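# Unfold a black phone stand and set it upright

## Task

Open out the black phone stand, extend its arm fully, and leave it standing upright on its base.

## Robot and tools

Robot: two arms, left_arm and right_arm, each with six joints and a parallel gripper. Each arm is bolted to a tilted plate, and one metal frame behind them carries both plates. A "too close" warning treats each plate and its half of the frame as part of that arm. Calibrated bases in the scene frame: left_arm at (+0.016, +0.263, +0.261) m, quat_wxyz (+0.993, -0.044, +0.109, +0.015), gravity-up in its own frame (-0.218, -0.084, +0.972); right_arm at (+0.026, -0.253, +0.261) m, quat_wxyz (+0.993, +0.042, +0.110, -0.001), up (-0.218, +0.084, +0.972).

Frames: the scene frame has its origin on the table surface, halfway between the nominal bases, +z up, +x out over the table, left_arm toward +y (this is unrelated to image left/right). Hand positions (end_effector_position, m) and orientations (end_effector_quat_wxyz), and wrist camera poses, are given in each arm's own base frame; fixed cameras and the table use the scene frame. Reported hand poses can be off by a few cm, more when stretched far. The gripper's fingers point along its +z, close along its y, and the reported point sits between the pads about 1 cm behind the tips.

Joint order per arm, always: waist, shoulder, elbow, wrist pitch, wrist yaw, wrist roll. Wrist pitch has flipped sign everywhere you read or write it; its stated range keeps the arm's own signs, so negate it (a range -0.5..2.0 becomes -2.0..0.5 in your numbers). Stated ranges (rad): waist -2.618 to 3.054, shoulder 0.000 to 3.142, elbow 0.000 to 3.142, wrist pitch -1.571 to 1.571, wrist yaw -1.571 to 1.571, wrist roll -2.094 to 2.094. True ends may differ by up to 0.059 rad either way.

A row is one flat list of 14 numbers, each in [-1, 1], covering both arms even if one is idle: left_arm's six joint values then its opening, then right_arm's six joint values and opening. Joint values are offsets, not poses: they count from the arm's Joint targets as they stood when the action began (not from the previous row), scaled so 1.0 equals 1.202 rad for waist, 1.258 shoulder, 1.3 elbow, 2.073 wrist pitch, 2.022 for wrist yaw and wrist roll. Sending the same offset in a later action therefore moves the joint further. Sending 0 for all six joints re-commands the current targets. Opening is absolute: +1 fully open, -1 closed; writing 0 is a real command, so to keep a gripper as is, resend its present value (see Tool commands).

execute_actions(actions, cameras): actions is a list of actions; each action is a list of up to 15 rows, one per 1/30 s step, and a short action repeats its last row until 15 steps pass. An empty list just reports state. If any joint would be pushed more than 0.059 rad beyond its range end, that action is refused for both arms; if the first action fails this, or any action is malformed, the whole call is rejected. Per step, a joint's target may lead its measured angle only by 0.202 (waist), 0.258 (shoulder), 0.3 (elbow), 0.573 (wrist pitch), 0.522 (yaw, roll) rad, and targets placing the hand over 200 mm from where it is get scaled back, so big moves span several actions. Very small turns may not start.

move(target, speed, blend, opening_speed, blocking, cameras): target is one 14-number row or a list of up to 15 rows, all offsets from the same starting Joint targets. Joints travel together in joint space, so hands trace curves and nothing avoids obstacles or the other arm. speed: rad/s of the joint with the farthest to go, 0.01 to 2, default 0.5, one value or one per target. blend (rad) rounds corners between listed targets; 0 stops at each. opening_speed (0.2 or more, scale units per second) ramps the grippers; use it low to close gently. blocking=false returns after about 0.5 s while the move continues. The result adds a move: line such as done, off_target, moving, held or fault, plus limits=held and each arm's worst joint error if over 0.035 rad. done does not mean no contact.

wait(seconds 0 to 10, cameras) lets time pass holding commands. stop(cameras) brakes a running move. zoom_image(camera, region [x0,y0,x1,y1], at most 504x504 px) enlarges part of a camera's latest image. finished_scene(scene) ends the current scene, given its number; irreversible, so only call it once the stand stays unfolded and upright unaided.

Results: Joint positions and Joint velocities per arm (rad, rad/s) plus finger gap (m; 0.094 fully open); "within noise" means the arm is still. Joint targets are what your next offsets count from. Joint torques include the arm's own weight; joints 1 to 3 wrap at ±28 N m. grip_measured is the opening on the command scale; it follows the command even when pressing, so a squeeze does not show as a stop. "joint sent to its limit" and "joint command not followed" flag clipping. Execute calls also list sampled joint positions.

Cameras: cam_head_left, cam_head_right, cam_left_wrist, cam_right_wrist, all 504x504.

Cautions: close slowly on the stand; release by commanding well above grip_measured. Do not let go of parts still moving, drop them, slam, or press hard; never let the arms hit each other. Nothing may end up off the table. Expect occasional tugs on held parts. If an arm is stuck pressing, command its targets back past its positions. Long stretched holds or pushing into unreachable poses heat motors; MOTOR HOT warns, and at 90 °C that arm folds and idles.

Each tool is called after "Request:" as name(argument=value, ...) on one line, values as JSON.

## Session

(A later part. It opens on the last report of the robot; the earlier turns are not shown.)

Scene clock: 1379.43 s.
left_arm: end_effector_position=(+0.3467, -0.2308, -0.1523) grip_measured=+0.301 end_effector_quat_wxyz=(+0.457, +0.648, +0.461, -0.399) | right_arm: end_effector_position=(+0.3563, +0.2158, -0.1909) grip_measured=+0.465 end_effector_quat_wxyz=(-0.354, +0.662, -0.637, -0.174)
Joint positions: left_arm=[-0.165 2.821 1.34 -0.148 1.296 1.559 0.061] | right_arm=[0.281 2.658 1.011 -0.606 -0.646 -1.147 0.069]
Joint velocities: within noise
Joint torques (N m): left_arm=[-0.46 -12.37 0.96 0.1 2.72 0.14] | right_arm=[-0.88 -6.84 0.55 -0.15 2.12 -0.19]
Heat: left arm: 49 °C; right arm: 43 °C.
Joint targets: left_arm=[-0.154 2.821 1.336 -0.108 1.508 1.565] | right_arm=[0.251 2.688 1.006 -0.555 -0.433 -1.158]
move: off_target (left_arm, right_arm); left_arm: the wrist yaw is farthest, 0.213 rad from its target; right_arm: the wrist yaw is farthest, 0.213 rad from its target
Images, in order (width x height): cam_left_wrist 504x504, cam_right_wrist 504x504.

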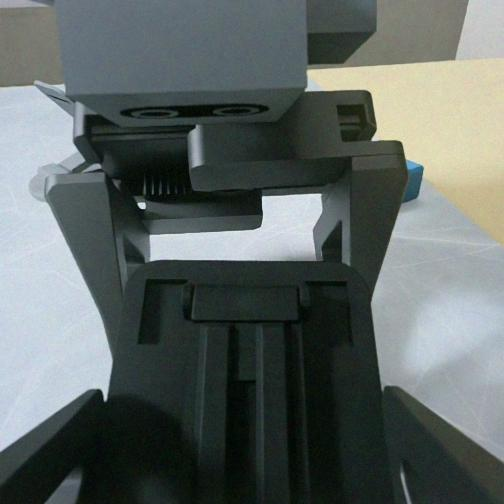

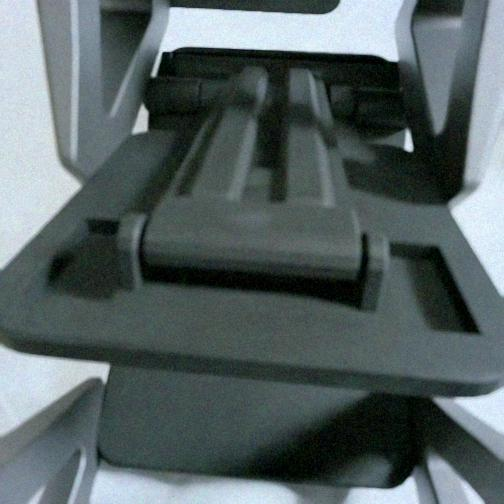

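Request:
execute_actions(actions=[], cameras=["cam_head_left","cam_head_right"])

Request:
zoom_image(camera="cam_head_left", region=[170, 200, 310, 310])

Request:
zoom_image(camera="cam_head_right", region=[170, 200, 310, 310])

Scene clock: 1402.33 s.
left_arm: end_effector_position=(+0.3468, -0.2308, -0.1521) grip_measured=+0.301 end_effector_quat_wxyz=(+0.458, +0.648, +0.460, -0.399) | right_arm: end_effector_position=(+0.3566, +0.2157, -0.1909) grip_measured=+0.465 end_effector_quat_wxyz=(-0.354, +0.662, -0.637, -0.173)
Joint positions: left_arm=[-0.165 2.821 1.34 -0.149 1.296 1.56 0.061] | right_arm=[0.281 2.658 1.011 -0.607 -0.646 -1.148 0.069]
Joint velocities: within noise
Joint torques (N m): left_arm=[-0.53 -12.48 0.94 0.17 2.73 0.08] | right_arm=[-0.84 -6.75 0.38 -0.15 2.11 -0.18]
Heat: left arm: 51 °C; right arm: 42 °C.
Joint targets: left_arm=[-0.154 2.821 1.336 -0.109 1.509 1.566] | right_arm=[0.251 2.688 1.006 -0.555 -0.433 -1.159]
Tool commands: left_gripper/opening=+0.0 right_gripper/opening=+0.05
Images, in order (width x height): cam_head_left 504x504, cam_head_right 504x504.

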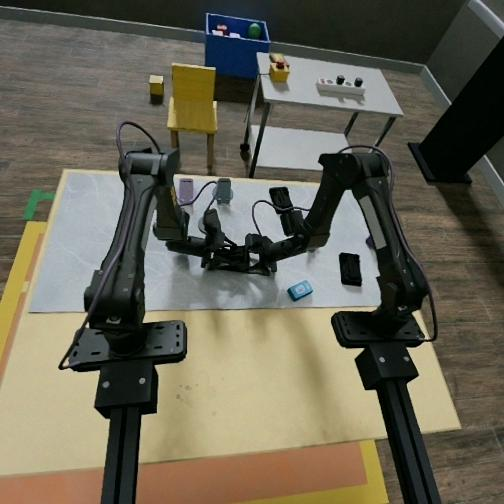

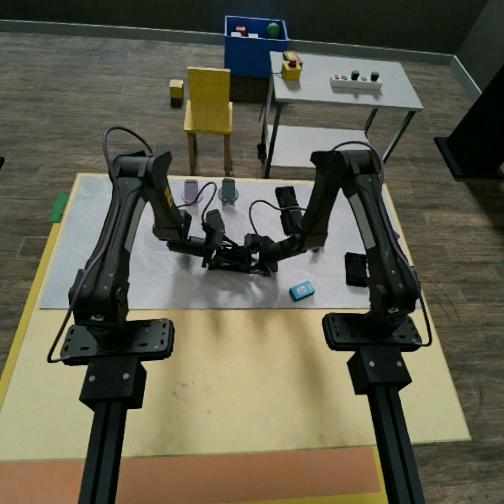

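Scaled by 3.600 from the camera's 504x504 image, which has a finer 720x720 frame.

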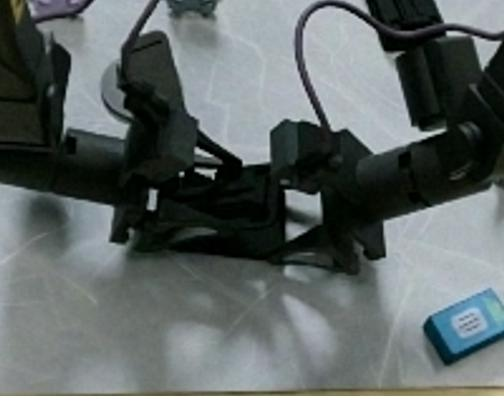

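Scaled by 3.600 from the camera's 504x504 image, which has a finer 720x720 frame.

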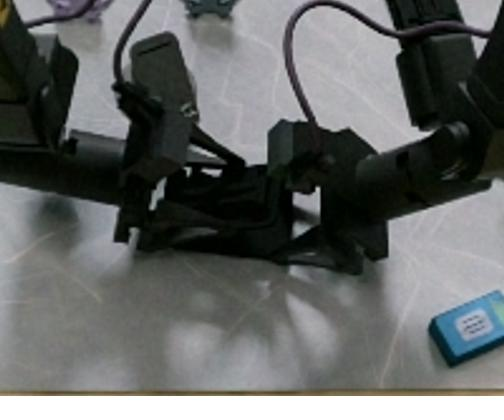

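Request:
move(target=[[0,0,0,0.0,-0.07,0.0,0, 0.005,-0.005,0,0,-0.08,0,0.05],[0,0,0,0.0,-0.07,0.0,1, 0.005,-0.005,0,0,-0.08,0,0.05]], speed=0.3, cameras=["cam_left_wrist","cam_right_wrist"])

Scene clock: 1408.47 s.
left_arm: end_effector_position=(+0.3435, -0.2307, -0.1447) grip_measured=+0.998 end_effector_quat_wxyz=(+0.464, +0.634, +0.456, -0.418) | right_arm: end_effector_position=(+0.3569, +0.2100, -0.1927) grip_measured=+0.465 end_effector_quat_wxyz=(-0.349, +0.658, -0.644, -0.173)
Joint positions: left_arm=[-0.161 2.821 1.34 -0.129 1.343 1.561 0.094] | right_arm=[0.268 2.658 1.011 -0.592 -0.643 -1.149 0.069]
Joint velocities: within noise
Joint torques (N m): left_arm=[-1.02 -12.42 0.98 -0.03 0.8 0.07] | right_arm=[0.51 -7.15 0.49 -0.29 0.1 -0.14]
Heat: left arm: 51 °C; right arm: 42 °C.
Joint targets: left_arm=[-0.154 2.821 1.336 -0.108 1.367 1.565] | right_arm=[0.256 2.682 1.006 -0.555 -0.594 -1.159]
move: off_target (right_arm); target 2's new numbers were sent with left_arm's wrist yaw 0.081 rad from that target; right_arm: the wrist yaw is farthest, 0.048 rad from its target
Images, in order (width x height): cam_left_wrist 504x504, cam_right_wrist 504x504.

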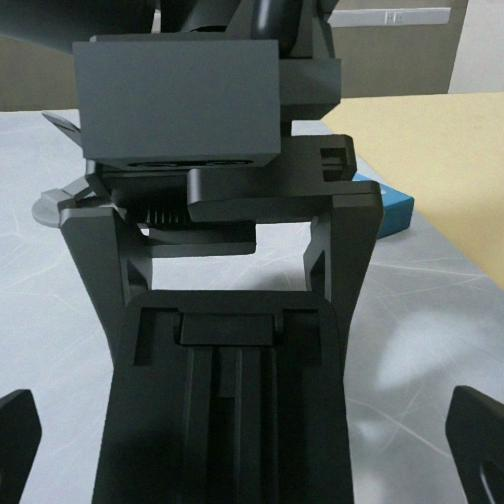

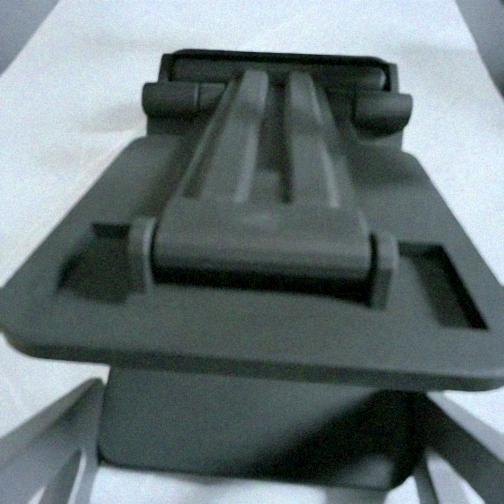

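Request:
move(target=[[-0.093,-0.414,-0.251,0.024,-0.272,-0.106,1, 0,0,0,0,0,0,0.05],[-0.06,-0.47,-0.251,0.04,-0.40,-0.823,1, 0,0,0,0,0,0,0.05]], speed=[0.3,1.0], blend=[0.03,0], cameras=["cam_left_wrist","cam_right_wrist"])

Scene clock: 1446.27 s.
left_arm: end_effector_position=(+0.3725, -0.1841, -0.0953) grip_measured=+0.998 end_effector_quat_wxyz=(+0.132, +0.115, +0.939, -0.296) | right_arm: end_effector_position=(+0.3569, +0.2100, -0.1927) grip_measured=+0.465 end_effector_quat_wxyz=(-0.349, +0.658, -0.644, -0.173)
Joint positions: left_arm=[-0.233 2.257 1.02 -0.039 0.557 -0.097 0.094] | right_arm=[0.268 2.658 1.011 -0.592 -0.643 -1.149 0.069]
Joint velocities: within noise
Joint torques (N m): left_arm=[-1.11 -14.42 2.03 -0.44 0.32 0.02] | right_arm=[0.59 -7.05 0.54 -0.29 0.15 -0.16]
Heat: left arm: 52 °C; right arm: 42 °C.
Joint targets: left_arm=[-0.226 2.230 1.009 -0.025 0.558 -0.099] | right_arm=[0.256 2.682 1.006 -0.555 -0.594 -1.159]
move: off_target (right_arm); right_arm: the wrist yaw is farthest, 0.049 rad from its target
Images, in order (width x height): cam_left_wrist 504x504, cam_right_wrist 504x504.

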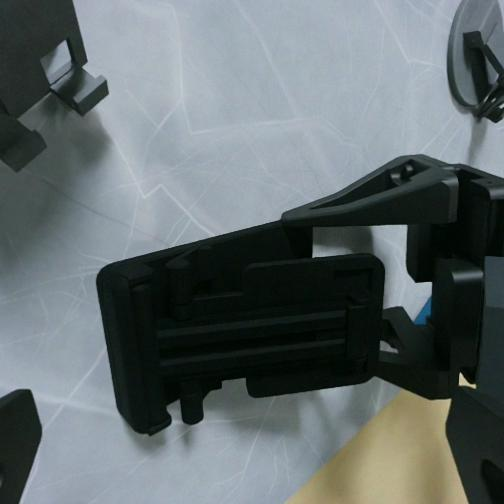

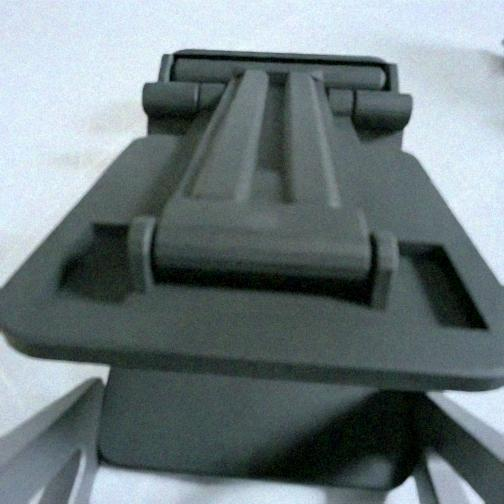

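Request:
move(target=[[-0.1173,0.0,0.013,0.0135,-0.0593,-0.848,1, 0,0,0,0,0,0,0.05],[-0.1173,0.035,0.013,0.0135,-0.0593,-0.848,1, 0,0,0,0,0,0,0.05]], speed=[1.0,0.4], cameras=["cam_left_wrist","cam_right_wrist"])

Scene clock: 1454.23 s.
left_arm: end_effector_position=(+0.3524, -0.2112, -0.1061) grip_measured=+0.998 end_effector_quat_wxyz=(-0.111, -0.609, +0.744, -0.253) | right_arm: end_effector_position=(+0.3569, +0.2100, -0.1927) grip_measured=+0.465 end_effector_quat_wxyz=(-0.349, +0.658, -0.644, -0.173)
Joint positions: left_arm=[-0.355 2.257 1.02 -0.018 0.443 -1.808 0.094] | right_arm=[0.268 2.658 1.011 -0.592 -0.643 -1.149 0.069]
Joint velocities: within noise
Joint torques (N m): left_arm=[-2.78 -10.25 3.32 -0.37 0.26 -0.08] | right_arm=[0.57 -7.17 0.54 -0.28 0.13 -0.16]
Heat: left arm: 51 °C; right arm: 42 °C.
Joint targets: left_arm=[-0.367 2.274 1.026 0.002 0.439 -1.813] | right_arm=[0.256 2.682 1.006 -0.555 -0.594 -1.159]
move: off_target (right_arm); right_arm: the wrist yaw is farthest, 0.049 rad from its target
Images, in order (width x height): cam_left_wrist 504x504, cam_right_wrist 504x504.

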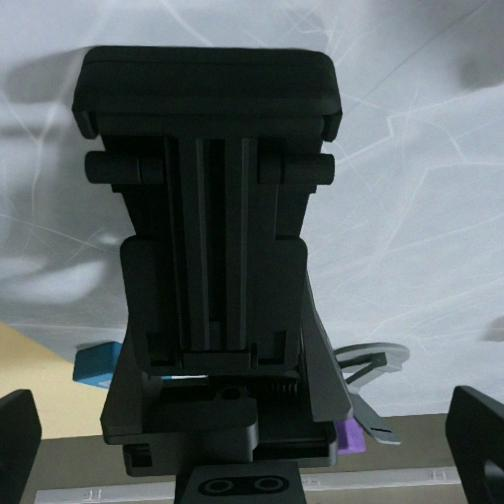

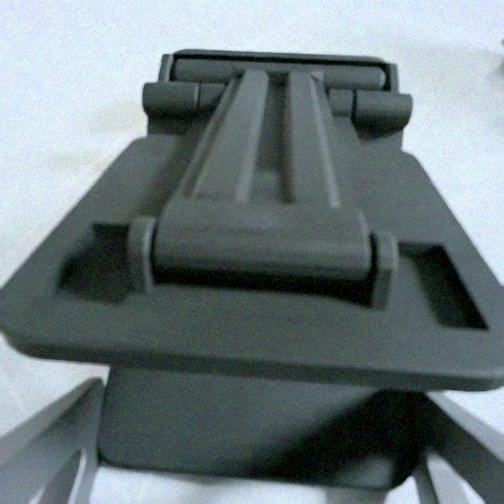

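Request:
move(target=[[-0.0466,0.1336,0.0662,-0.046,-0.0094,-0.0263,1, 0,0,0,0,0,0,0.05]], speed=0.3, cameras=["cam_left_wrist","cam_right_wrist"])

Scene clock: 1463.67 s.
left_arm: end_effector_position=(+0.3501, -0.2320, -0.1493) grip_measured=+0.998 end_effector_quat_wxyz=(-0.119, -0.612, +0.745, -0.236) | right_arm: end_effector_position=(+0.3569, +0.2100, -0.1927) grip_measured=+0.465 end_effector_quat_wxyz=(-0.349, +0.658, -0.644, -0.173)
Joint positions: left_arm=[-0.412 2.42 1.099 -0.088 0.424 -1.861 0.094] | right_arm=[0.268 2.658 1.011 -0.592 -0.643 -1.149 0.069]
Joint velocities: within noise
Joint torques (N m): left_arm=[-2.84 -10.48 3.58 -0.55 0.24 -0.02] | right_arm=[0.59 -7.15 0.64 -0.27 0.1 -0.16]
Heat: left arm: 49 °C; right arm: 42 °C.
Joint targets: left_arm=[-0.423 2.442 1.112 -0.093 0.419 -1.866] | right_arm=[0.256 2.682 1.006 -0.555 -0.594 -1.159]
move: off_target (right_arm); right_arm: the wrist yaw is farthest, 0.049 rad from its target
Images, in order (width x height): cam_left_wrist 504x504, cam_right_wrist 504x504.

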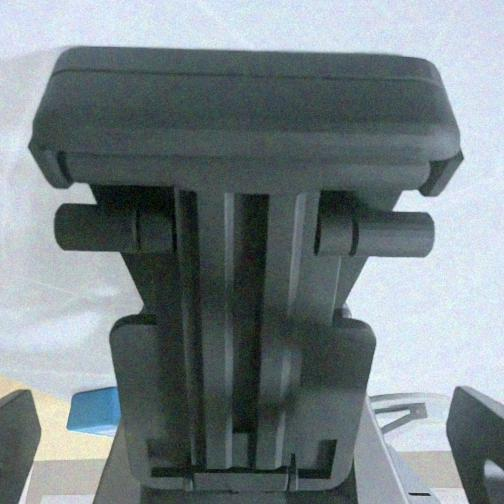

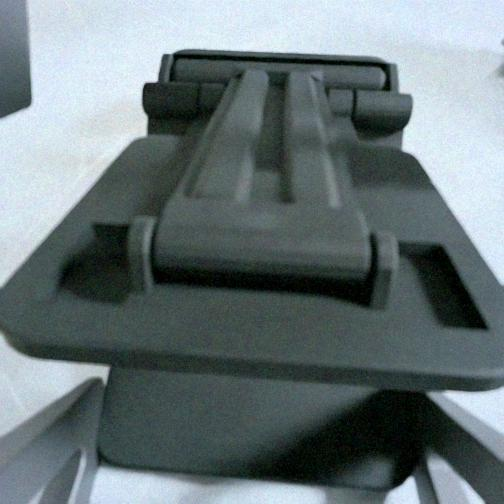

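Request:
move(target=[[-0.020,0.0572,0.0300,-0.020,-0.004,-0.0113,1, 0,0,0,0,0,0,0.05],[-0.020,0.0572,0.0300,-0.020,-0.004,-0.0113,0, 0,0,0,0,0,0,0.05]], speed=0.2, cameras=["cam_left_wrist","cam_right_wrist"])

Scene clock: 1468.70 s.
left_arm: end_effector_position=(+0.3521, -0.2419, -0.1668) grip_measured=+0.305 end_effector_quat_wxyz=(-0.119, -0.612, +0.745, -0.237) | right_arm: end_effector_position=(+0.3569, +0.2100, -0.1927) grip_measured=+0.465 end_effector_quat_wxyz=(-0.349, +0.658, -0.644, -0.173)
Joint positions: left_arm=[-0.435 2.491 1.138 -0.13 0.416 -1.884 0.061] | right_arm=[0.268 2.658 1.011 -0.592 -0.643 -1.149 0.069]
Joint velocities: within noise
Joint torques (N m): left_arm=[-3.29 -10.39 3.43 -0.68 0.23 -0.08] | right_arm=[0.58 -7.12 0.54 -0.28 0.11 -0.14]
Heat: left arm: 48 °C; right arm: 42 °C.
Joint targets: left_arm=[-0.447 2.514 1.151 -0.134 0.411 -1.889] | right_arm=[0.256 2.682 1.006 -0.555 -0.594 -1.159]
move: off_target (right_arm); right_arm: the wrist yaw is farthest, 0.049 rad from its target
Images, in order (width x height): cam_left_wrist 504x504, cam_right_wrist 504x504.

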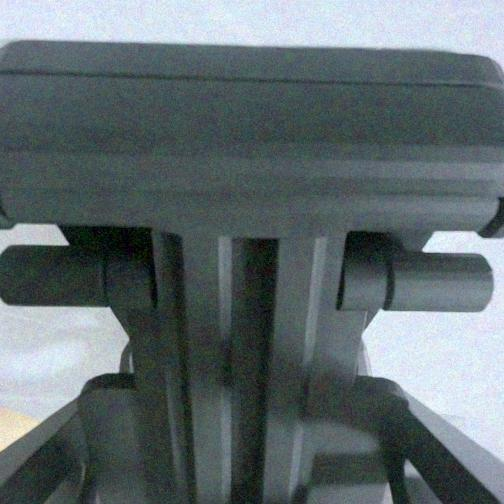

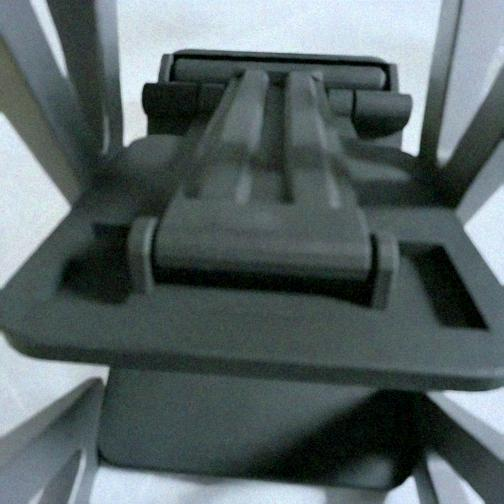

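Request:
move(target=[[0.136,0.0453,-0.0076,-0.0295,0.215,0.064,0, 0,0.01,0,0,0.06,0,0.05]], speed=0.2, cameras=["cam_left_wrist","cam_right_wrist"])

Scene clock: 1486.43 s.
left_arm: end_effector_position=(+0.3506, -0.2351, -0.1607) grip_measured=+0.306 end_effector_quat_wxyz=(-0.226, -0.565, +0.725, -0.324) | right_arm: end_effector_position=(+0.3571, +0.2129, -0.1922) grip_measured=+0.465 end_effector_quat_wxyz=(-0.351, +0.660, -0.642, -0.171)
Joint positions: left_arm=[-0.302 2.567 1.138 -0.209 0.748 -1.766 0.061] | right_arm=[0.277 2.658 1.011 -0.601 -0.638 -1.144 0.069]
Joint velocities: within noise
Joint torques (N m): left_arm=[-0.43 -12.18 2.07 -0.36 1.49 0.03] | right_arm=[-0.08 -6.27 0.54 -0.2 1.52 -0.18]
Heat: left arm: 48 °C; right arm: 42 °C.
Joint targets: left_arm=[-0.284 2.571 1.141 -0.195 0.846 -1.760] | right_arm=[0.257 2.695 1.006 -0.555 -0.473 -1.158]
move: off_target (left_arm, right_arm); left_arm: the wrist yaw is farthest, 0.098 rad from its target; right_arm: the wrist yaw is farthest, 0.166 rad from its target
Images, in order (width x height): cam_left_wrist 504x504, cam_right_wrist 504x504.

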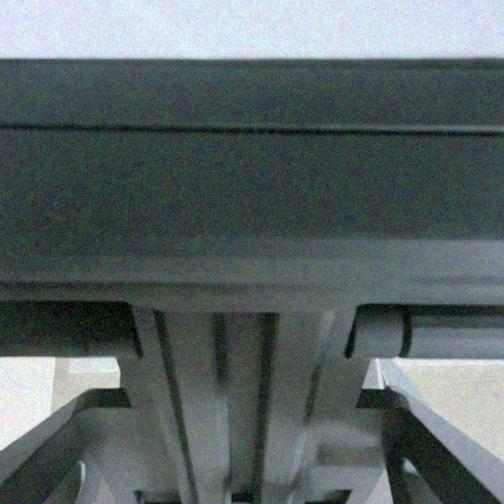

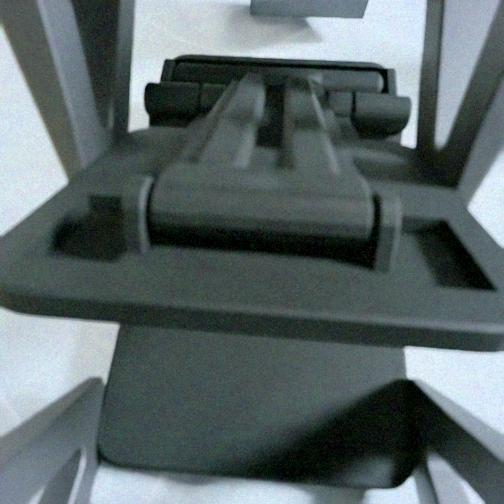

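Request:
move(target=[[0.078,-0.036,0.0,0.041,0.086,0.047,0, 0,0.0,0,0,0.02,0,0.05]], speed=0.2, cameras=["cam_left_wrist","cam_right_wrist"])

Scene clock: 1499.20 s.
left_arm: end_effector_position=(+0.3534, -0.2202, -0.1433) grip_measured=+0.306 end_effector_quat_wxyz=(-0.264, -0.537, +0.710, -0.370) | right_arm: end_effector_position=(+0.3607, +0.2210, -0.1885) grip_measured=+0.465 end_effector_quat_wxyz=(-0.362, +0.666, -0.631, -0.166)
Joint positions: left_arm=[-0.217 2.567 1.138 -0.179 0.904 -1.669 0.061] | right_arm=[0.294 2.658 1.016 -0.631 -0.636 -1.142 0.069]
Joint velocities: within noise
Joint torques (N m): left_arm=[0.68 -16.13 1.98 0.2 1.68 0.1] | right_arm=[-1.47 -6.42 0.42 -0.01 1.98 -0.23]
Heat: left arm: 50 °C; right arm: 41 °C.
Joint targets: left_arm=[-0.189 2.525 1.141 -0.111 1.020 -1.665] | right_arm=[0.257 2.695 1.006 -0.555 -0.433 -1.159]
move: off_target (left_arm, right_arm); left_arm: the wrist yaw is farthest, 0.116 rad from its target; right_arm: the wrist yaw is farthest, 0.203 rad from its target
Images, in order (width x height): cam_left_wrist 504x504, cam_right_wrist 504x504.

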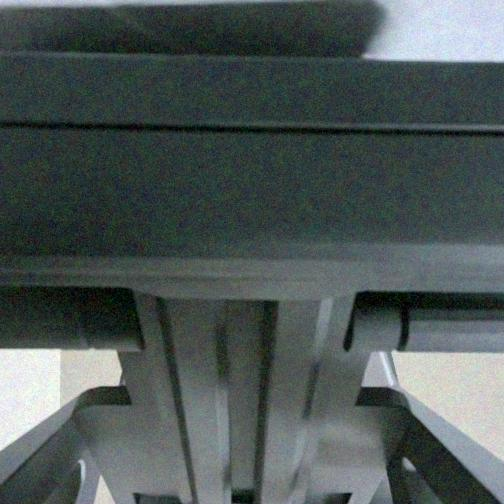

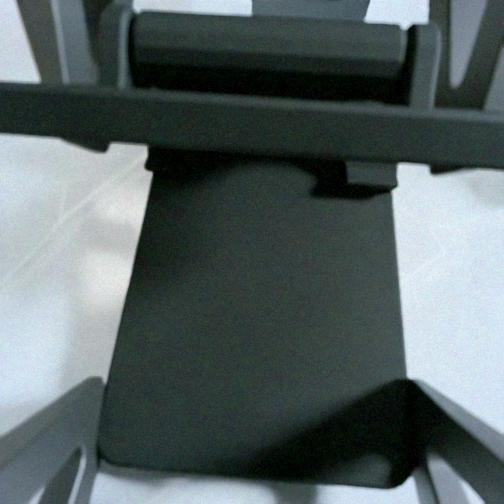

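Request:
move(target=[[0,0.025,0.0,-0.02,-0.05,0.0,0, 0.01,-0.005,0,-0.02,-0.08,0,0.05],[0,0.025,0.0,-0.02,-0.05,0.0,1, 0.01,-0.005,0,-0.02,-0.08,0,0.05]], speed=0.3, cameras=["cam_left_wrist","cam_right_wrist"])

Scene clock: 1512.53 s.
left_arm: end_effector_position=(+0.3573, -0.2117, -0.1434) grip_measured=+0.998 end_effector_quat_wxyz=(-0.262, -0.546, +0.703, -0.371) | right_arm: end_effector_position=(+0.3625, +0.2132, -0.1901) grip_measured=+0.465 end_effector_quat_wxyz=(-0.360, +0.661, -0.639, -0.162)
Joint positions: left_arm=[-0.193 2.567 1.138 -0.172 0.906 -1.668 0.094] | right_arm=[0.277 2.658 1.011 -0.628 -0.629 -1.144 0.069]
Joint velocities: within noise
Joint torques (N m): left_arm=[-1.46 -13.2 1.84 -0.22 0.57 0.01] | right_arm=[0.81 -6.82 0.69 -0.39 -0.01 -0.22]
Heat: left arm: 54 °C; right arm: 41 °C.
Joint targets: left_arm=[-0.190 2.557 1.141 -0.152 0.919 -1.665] | right_arm=[0.269 2.688 1.005 -0.596 -0.594 -1.159]
move: done
Images, in order (width x height): cam_left_wrist 504x504, cam_right_wrist 504x504.

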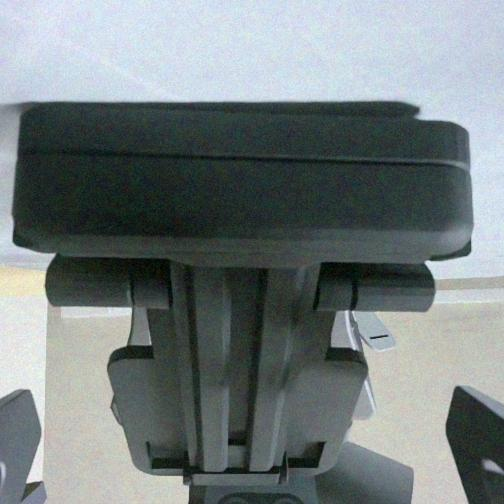

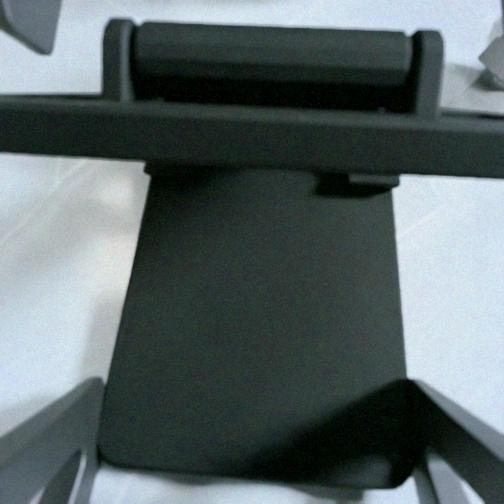

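Request:
move(target=[[-0.075,-0.204,-0.07,0.049,-0.108,0.0,1, 0,0,0,0,0,0,0.05],[-0.05,-0.403,-0.108,0.073,-0.158,0.675,1, 0,0,0,0,0,0,0.05]], speed=[0.3,1.0], blend=[0.03,0], cameras=["cam_left_wrist","cam_right_wrist"])

Scene clock: 1542.13 s.
left_arm: end_effector_position=(+0.3890, -0.2051, -0.0230) grip_measured=+0.998 end_effector_quat_wxyz=(+0.158, +0.052, +0.924, -0.343) | right_arm: end_effector_position=(+0.3625, +0.2132, -0.1901) grip_measured=+0.465 end_effector_quat_wxyz=(-0.360, +0.661, -0.639, -0.162)
Joint positions: left_arm=[-0.257 2.075 1.014 -0.016 0.599 -0.311 0.094] | right_arm=[0.277 2.658 1.011 -0.628 -0.629 -1.144 0.069]
Joint velocities: within noise
Joint torques (N m): left_arm=[-1.01 -13.98 2.88 -0.74 0.34 0.09] | right_arm=[0.99 -6.68 0.54 -0.35 -0.04 -0.23]
Heat: left arm: 55 °C; right arm: 41 °C.
Joint targets: left_arm=[-0.250 2.050 1.001 -0.001 0.599 -0.300] | right_arm=[0.269 2.688 1.005 -0.596 -0.594 -1.159]
move: done
Images, in order (width x height): cam_left_wrist 504x504, cam_right_wrist 504x504.

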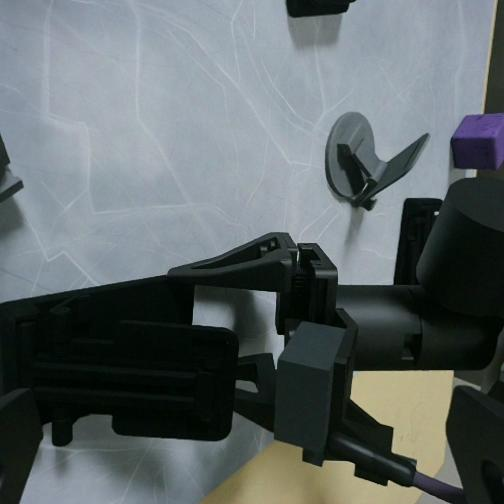

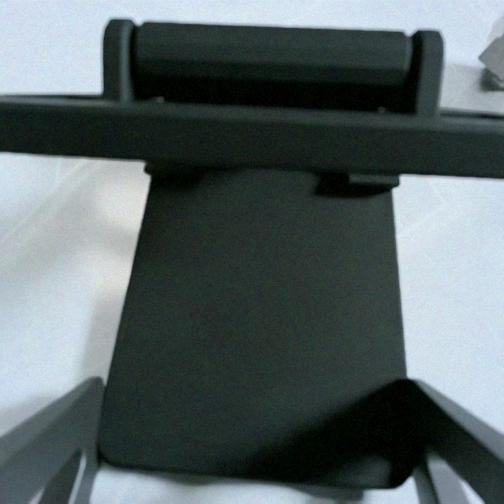

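Request:
move(target=[[-0.0383,0.05,0.0277,0.027,0.003,0.8407,1, 0,0,0,0,0,0,0.05],[-0.0383,0.171,0.0277,0.027,0.003,0.8407,1, 0,0,0,0,0,0,0.05]], speed=[1.0,0.4], cameras=["cam_left_wrist","cam_right_wrist"])

Scene clock: 1548.47 s.
left_arm: end_effector_position=(+0.3480, -0.2044, -0.0936) grip_measured=+0.998 end_effector_quat_wxyz=(+0.276, +0.733, +0.598, -0.170) | right_arm: end_effector_position=(+0.3625, +0.2132, -0.1901) grip_measured=+0.465 end_effector_quat_wxyz=(-0.360, +0.661, -0.639, -0.162)
Joint positions: left_arm=[-0.283 2.251 1.029 0.045 0.596 1.395 0.094] | right_arm=[0.277 2.658 1.011 -0.628 -0.629 -1.144 0.069]
Joint velocities: within noise
Joint torques (N m): left_arm=[-2.71 -10.33 3.26 -0.35 0.45 0.07] | right_arm=[0.87 -6.67 0.5 -0.38 -0.05 -0.21]
Heat: left arm: 54 °C; right arm: 41 °C.
Joint targets: left_arm=[-0.296 2.265 1.037 0.056 0.605 1.400] | right_arm=[0.269 2.688 1.005 -0.596 -0.594 -1.159]
move: done
Images, in order (width x height): cam_left_wrist 504x504, cam_right_wrist 504x504.

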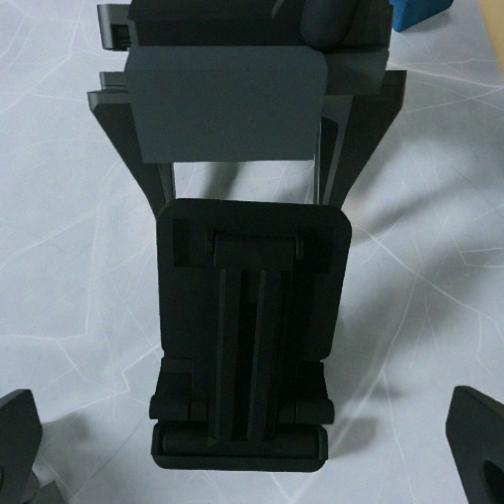

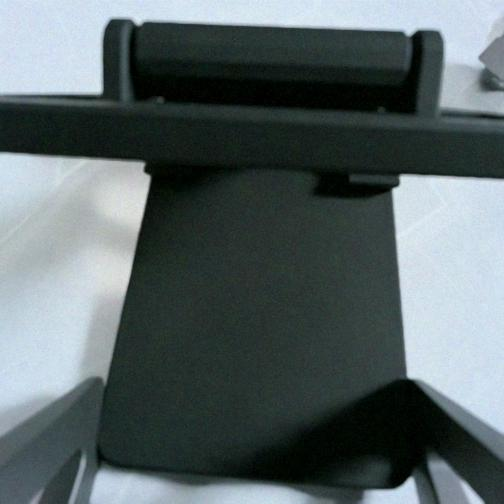

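Request:
move(target=[[-0.0637,0.1103,0.0398,-0.0684,-0.0137,-0.0434,1, 0,0,0,0,0,0,0.05]], speed=0.3, cameras=["cam_left_wrist","cam_right_wrist"])

Scene clock: 1558.83 s.
left_arm: end_effector_position=(+0.3474, -0.2342, -0.1279) grip_measured=+0.998 end_effector_quat_wxyz=(+0.274, +0.737, +0.594, -0.171) | right_arm: end_effector_position=(+0.3625, +0.2132, -0.1901) grip_measured=+0.465 end_effector_quat_wxyz=(-0.360, +0.661, -0.639, -0.162)
Joint positions: left_arm=[-0.363 2.384 1.078 -0.08 0.572 1.318 0.094] | right_arm=[0.277 2.658 1.011 -0.628 -0.629 -1.144 0.069]
Joint velocities: within noise
Joint torques (N m): left_arm=[-2.67 -10.48 3.36 -0.63 0.44 -0.12] | right_arm=[0.85 -6.64 0.62 -0.39 -0.04 -0.22]
Heat: left arm: 51 °C; right arm: 41 °C.
Joint targets: left_arm=[-0.372 2.404 1.089 -0.087 0.578 1.312] | right_arm=[0.269 2.688 1.005 -0.596 -0.594 -1.159]
move: done
Images, in order (width x height): cam_left_wrist 504x504, cam_right_wrist 504x504.

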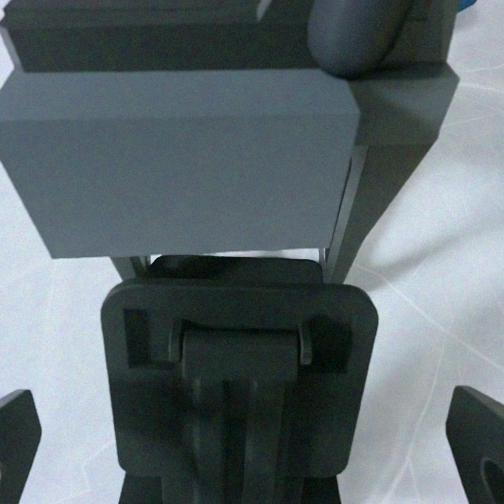

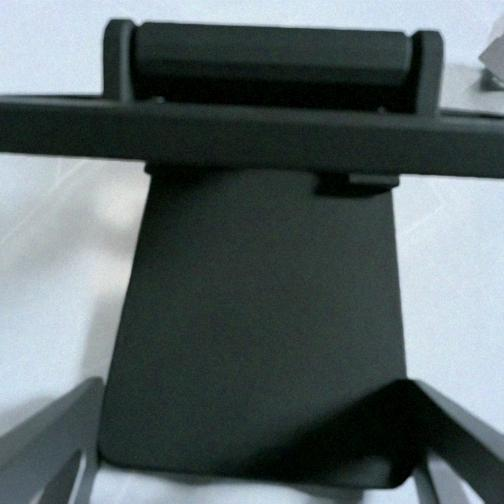

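Request:
move(target=[[-0.0212,0.0368,0.0133,-0.0228,-0.0046,-0.0145,1, 0,0,0,0,0,0,0.05],[-0.0212,0.0368,0.0133,-0.0228,-0.0046,-0.0145,0, 0,0,0,0,0,0,0.05]], speed=0.2, cameras=["cam_left_wrist","cam_right_wrist"])

Scene clock: 1565.87 s.
left_arm: end_effector_position=(+0.3497, -0.2433, -0.1385) grip_measured=+0.301 end_effector_quat_wxyz=(+0.278, +0.736, +0.595, -0.168) | right_arm: end_effector_position=(+0.3624, +0.2133, -0.1900) grip_measured=+0.465 end_effector_quat_wxyz=(-0.360, +0.661, -0.638, -0.162)
Joint positions: left_arm=[-0.386 2.427 1.095 -0.131 0.56 1.288 0.061] | right_arm=[0.277 2.658 1.011 -0.628 -0.63 -1.145 0.069]
Joint velocities: within noise
Joint torques (N m): left_arm=[-2.97 -10.15 3.03 -0.63 0.45 -0.06] | right_arm=[0.79 -6.72 0.58 -0.38 -0.02 -0.17]
Heat: left arm: 51 °C; right arm: 41 °C.
Joint targets: left_arm=[-0.398 2.450 1.106 -0.134 0.568 1.283] | right_arm=[0.269 2.688 1.005 -0.596 -0.595 -1.158]
move: off_target (right_arm); right_arm: the wrist yaw is farthest, 0.036 rad from its target
Images, in order (width x height): cam_left_wrist 504x504, cam_right_wrist 504x504.

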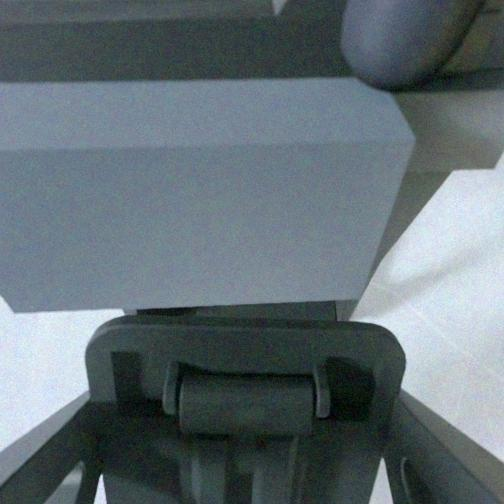

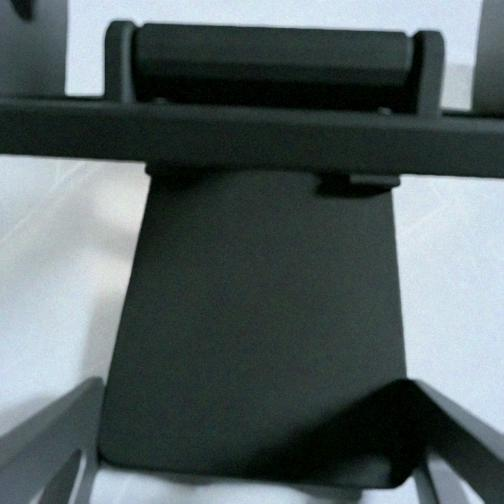

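Request:
move(target=[[0.1503,0.064,0.0242,0.0067,0.235,0.0856,-0.05, -0.008,0.01,0,0,0.06,0,0.05]], speed=0.2, cameras=["cam_left_wrist","cam_right_wrist"])

Scene clock: 1583.03 s.
left_arm: end_effector_position=(+0.3486, -0.2297, -0.1285) grip_measured=+0.302 end_effector_quat_wxyz=(+0.369, +0.707, +0.534, -0.281) | right_arm: end_effector_position=(+0.3637, +0.2163, -0.1882) grip_measured=+0.465 end_effector_quat_wxyz=(-0.366, +0.662, -0.634, -0.161)
Joint positions: left_arm=[-0.236 2.528 1.13 -0.148 0.928 1.45 0.061] | right_arm=[0.283 2.658 1.011 -0.643 -0.632 -1.141 0.069]
Joint velocities: within noise
Joint torques (N m): left_arm=[-0.18 -12.1 2.39 -0.2 1.68 0.07] | right_arm=[-0.25 -5.89 0.66 -0.27 1.45 -0.22]
Heat: left arm: 50 °C; right arm: 40 °C.
Joint targets: left_arm=[-0.217 2.531 1.137 -0.120 1.044 1.456] | right_arm=[0.259 2.701 1.005 -0.596 -0.473 -1.159]
move: off_target (left_arm, right_arm); left_arm: the wrist yaw is farthest, 0.116 rad from its target; right_arm: the wrist yaw is farthest, 0.159 rad from its target
Images, in order (width x height): cam_left_wrist 504x504, cam_right_wrist 504x504.

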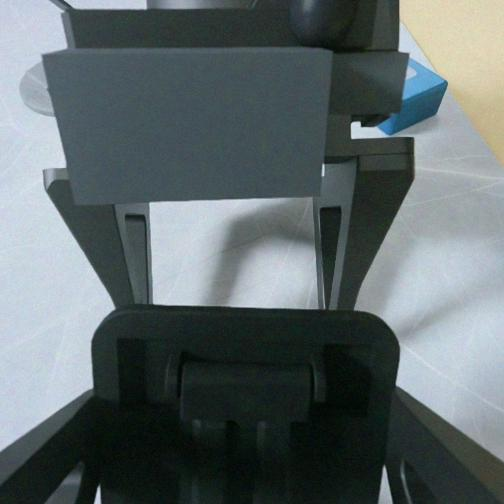

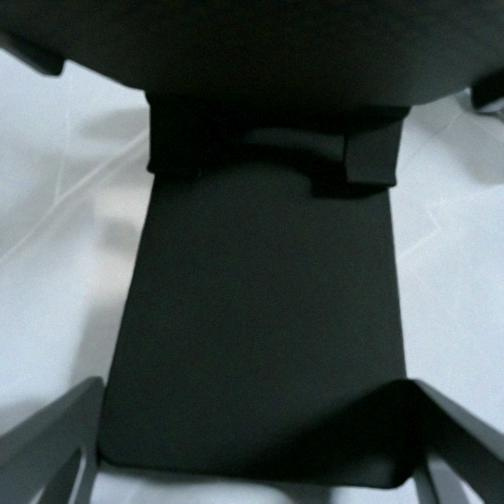

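Request:
move(target=[[0.109,0.105,0.1254,0.1447,0.156,0.148,-0.05, 0,0.0,0,0,0.03,0,0.05]], speed=0.2, cameras=["cam_left_wrist","cam_right_wrist"])

Scene clock: 1589.17 s.
left_arm: end_effector_position=(+0.3518, -0.2082, -0.1147) grip_measured=+0.302 end_effector_quat_wxyz=(+0.444, +0.667, +0.469, -0.372) | right_arm: end_effector_position=(+0.3673, +0.2173, -0.1882) grip_measured=+0.465 end_effector_quat_wxyz=(-0.369, +0.665, -0.633, -0.148)
Joint positions: left_arm=[-0.113 2.658 1.294 0.124 1.235 1.746 0.061] | right_arm=[0.291 2.658 1.011 -0.661 -0.608 -1.142 0.069]
Joint velocities: within noise
Joint torques (N m): left_arm=[0.77 -12.12 2.21 0.56 1.8 0.06] | right_arm=[-0.95 -5.98 0.72 -0.13 1.91 -0.2]
Heat: left arm: 50 °C; right arm: 40 °C.
Joint targets: left_arm=[-0.086 2.663 1.301 0.180 1.359 1.755] | right_arm=[0.259 2.701 1.005 -0.596 -0.413 -1.158]
move: off_target (left_arm, right_arm); left_arm: the wrist yaw is farthest, 0.124 rad from its target; right_arm: the wrist yaw is farthest, 0.195 rad from its target
Images, in order (width x height): cam_left_wrist 504x504, cam_right_wrist 504x504.

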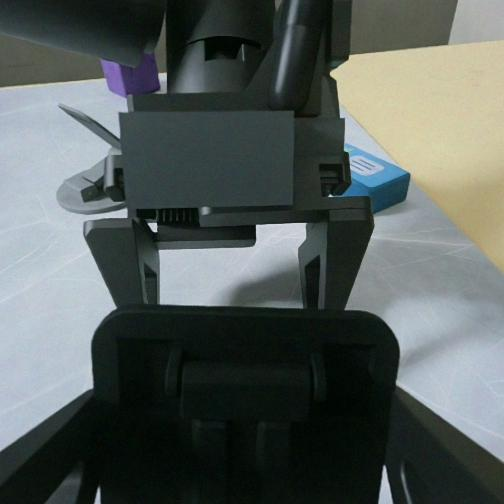

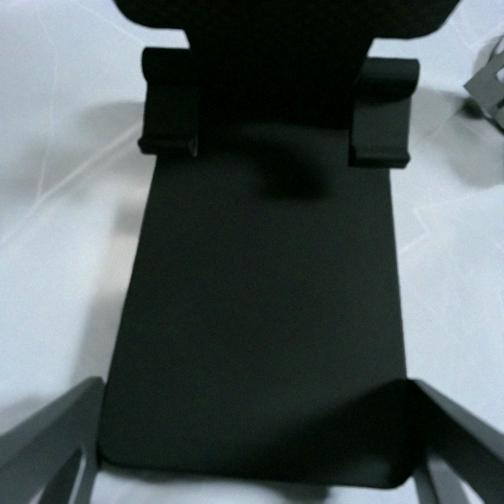

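Request:
move(target=[[0,0.0,0.0,-0.02,-0.05,0.0,-0.05, 0.01,-0.005,0,-0.02,-0.09,0,0.05],[0,0.0,0.0,-0.02,-0.05,0.0,1, 0.01,-0.005,0,-0.02,-0.09,0,0.05]], speed=0.3, cameras=["cam_left_wrist","cam_right_wrist"])

Scene clock: 1600.97 s.
left_arm: end_effector_position=(+0.3565, -0.1997, -0.1145) grip_measured=+0.998 end_effector_quat_wxyz=(+0.450, +0.662, +0.475, -0.366) | right_arm: end_effector_position=(+0.3677, +0.2160, -0.1873) grip_measured=+0.465 end_effector_quat_wxyz=(-0.373, +0.663, -0.631, -0.152)
Joint positions: left_arm=[-0.089 2.658 1.294 0.126 1.236 1.751 0.094] | right_arm=[0.282 2.661 1.011 -0.666 -0.624 -1.145 0.069]
Joint velocities: within noise
Joint torques (N m): left_arm=[-1.21 -12.05 2.22 0.15 0.76 0.06] | right_arm=[0.58 -6.46 0.64 -0.48 -0.08 -0.2]
Heat: left arm: 51 °C; right arm: 40 °C.
Joint targets: left_arm=[-0.086 2.663 1.300 0.139 1.258 1.755] | right_arm=[0.271 2.695 1.005 -0.638 -0.594 -1.158]
move: done
Images, in order (width x height): cam_left_wrist 504x504, cam_right_wrist 504x504.

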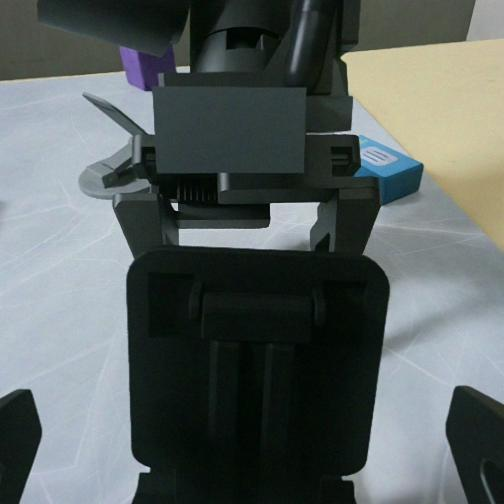

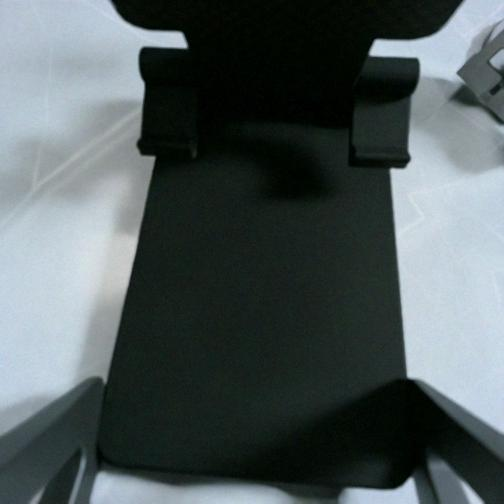

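Request:
move(target=[[-0.4318,-0.4181,-0.0808,0.1428,-0.6395,-0.314,1, 0,0,0,0,0,0,0.05]], speed=0.6, cameras=["cam_left_wrist","cam_right_wrist"])

Scene clock: 1626.83 s.
left_arm: end_effector_position=(+0.3412, -0.2233, -0.0697) grip_measured=+0.998 end_effector_quat_wxyz=(+0.093, +0.754, +0.649, +0.043) | right_arm: end_effector_position=(+0.3677, +0.2160, -0.1873) grip_measured=+0.465 end_effector_quat_wxyz=(-0.373, +0.663, -0.631, -0.152)
Joint positions: left_arm=[-0.597 2.16 1.209 0.417 -0.035 1.126 0.094] | right_arm=[0.282 2.661 1.011 -0.666 -0.624 -1.145 0.069]
Joint velocities: within noise
Joint torques (N m): left_arm=[-2.99 -14.39 2.97 -0.18 0.07 -0.1] | right_arm=[0.75 -6.37 0.62 -0.45 -0.1 -0.18]
Heat: left arm: 53 °C; right arm: 38 °C.
Joint targets: left_arm=[-0.605 2.137 1.196 0.435 -0.035 1.120] | right_arm=[0.271 2.695 1.005 -0.638 -0.594 -1.158]
move: done
Images, in order (width x height): cam_left_wrist 504x504, cam_right_wrist 504x504.

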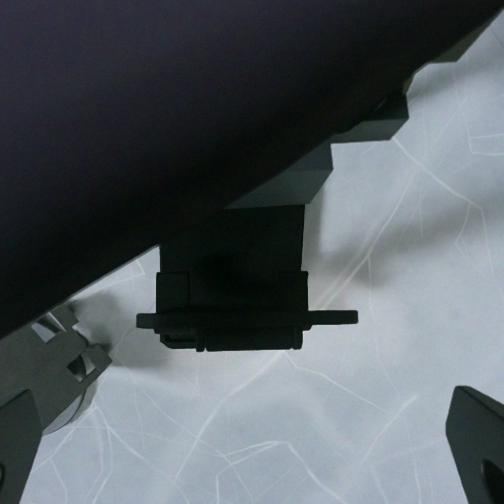

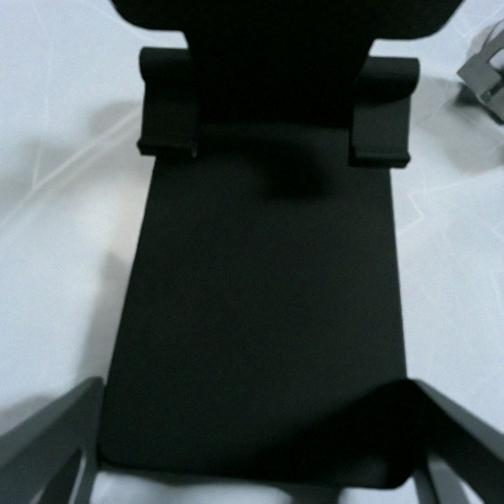

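Request:
move(target=[[0.02,-0.03,0,0,0,-0.8,1, 0,0,0,0,0,0,0.05]], speed=0.8, cameras=["cam_left_wrist"])

Request:
move(target=[[-0.02,0.03,0,0,0,-0.750,1, 0,0,0,0,0,0,0.05]], speed=0.8, cameras=["cam_left_wrist","cam_head_left"])

Scene clock: 1638.00 s.
left_arm: end_effector_position=(+0.3469, -0.2227, -0.0581) grip_measured=+0.998 end_effector_quat_wxyz=(+0.107, +0.046, +0.992, -0.044) | right_arm: end_effector_position=(+0.3677, +0.2160, -0.1873) grip_measured=+0.465 end_effector_quat_wxyz=(-0.373, +0.663, -0.631, -0.152)
Joint positions: left_arm=[-0.589 2.129 1.209 0.422 -0.036 -0.493 0.094] | right_arm=[0.282 2.661 1.011 -0.666 -0.624 -1.145 0.069]
Joint velocities: within noise
Joint torques (N m): left_arm=[-1.46 -14.86 3.08 -0.3 0.06 0.01] | right_arm=[0.72 -6.53 0.73 -0.44 -0.1 -0.2]
Heat: left arm: 53 °C; right arm: 38 °C.
Joint targets: left_arm=[-0.581 2.099 1.196 0.435 -0.035 -0.497] | right_arm=[0.271 2.695 1.005 -0.638 -0.594 -1.158]
move: done
Images, in order (width x height): cam_left_wrist 504x504.

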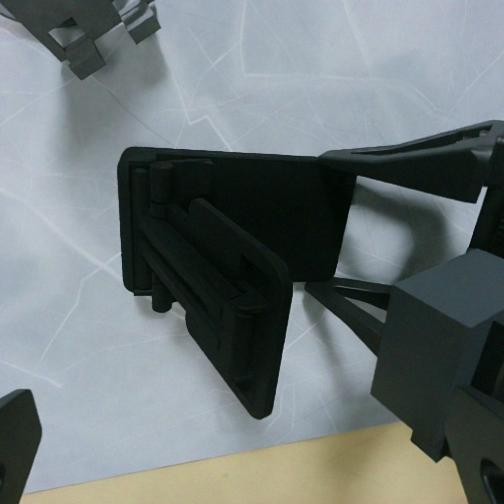

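Scene clock: 1640.77 s.
left_arm: end_effector_position=(+0.3469, -0.2227, -0.0581) grip_measured=+0.998 end_effector_quat_wxyz=(+0.048, -0.649, +0.752, -0.105) | right_arm: end_effector_position=(+0.3677, +0.2160, -0.1873) grip_measured=+0.465 end_effector_quat_wxyz=(-0.373, +0.663, -0.631, -0.152)
Joint positions: left_arm=[-0.589 2.129 1.209 0.422 -0.036 -2.008 0.094] | right_arm=[0.282 2.661 1.011 -0.666 -0.624 -1.145 0.069]
Joint velocities: within noise
Joint torques (N m): left_arm=[-3.74 -11.67 3.17 -0.28 0.13 -0.1] | right_arm=[0.7 -6.53 0.58 -0.46 -0.09 -0.19]
Heat: left arm: 53 °C; right arm: 38 °C.
Joint targets: left_arm=[-0.605 2.137 1.196 0.435 -0.035 -2.014] | right_arm=[0.271 2.695 1.005 -0.638 -0.594 -1.158]
move: done
Images, in order (width x height): cam_head_left 504x504, cam_left_wrist 504x504.

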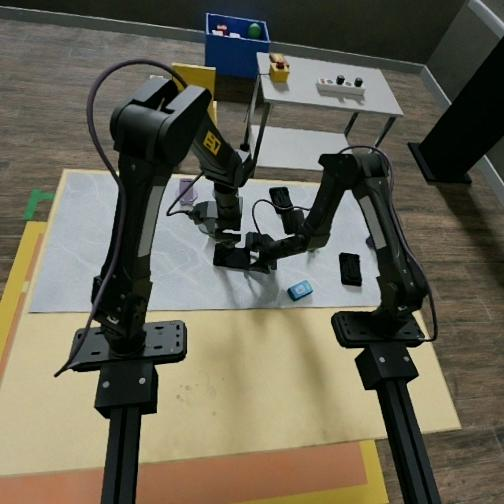

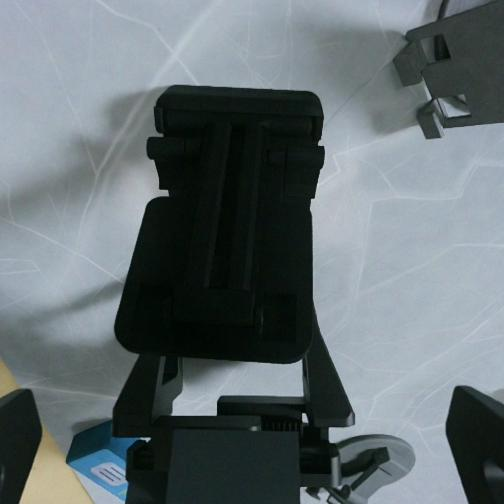

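Request:
move(target=[[-0.003,0.1,0.017,-0.054,0,0.0366,1, 0,0,0,0,0,0,0.05]], speed=0.4, cameras=["cam_left_wrist","cam_right_wrist"])

Scene clock: 1655.17 s.
left_arm: end_effector_position=(+0.3454, -0.2245, -0.0990) grip_measured=+0.998 end_effector_quat_wxyz=(+0.047, -0.623, +0.775, -0.093) | right_arm: end_effector_position=(+0.3677, +0.2160, -0.1873) grip_measured=+0.465 end_effector_quat_wxyz=(-0.373, +0.663, -0.631, -0.152)
Joint positions: left_arm=[-0.594 2.246 1.209 0.327 -0.036 -1.946 0.094] | right_arm=[0.282 2.661 1.011 -0.666 -0.624 -1.145 0.069]
Joint velocities: within noise
Joint torques (N m): left_arm=[-3.51 -10.91 4.48 -0.47 0.11 0.09] | right_arm=[0.57 -6.63 0.68 -0.45 -0.1 -0.2]
Heat: left arm: 52 °C; right arm: 37 °C.
Joint targets: left_arm=[-0.609 2.262 1.218 0.323 -0.035 -1.940] | right_arm=[0.271 2.695 1.005 -0.638 -0.594 -1.158]
move: done
Images, in order (width x height): cam_left_wrist 504x504, cam_right_wrist 504x504.

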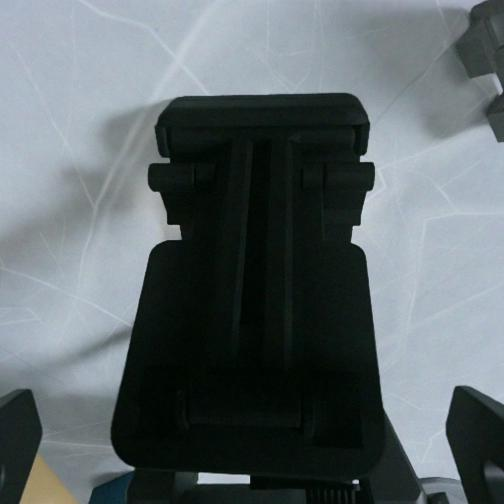

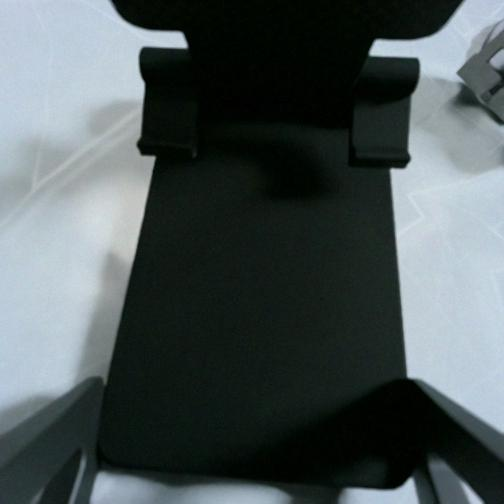

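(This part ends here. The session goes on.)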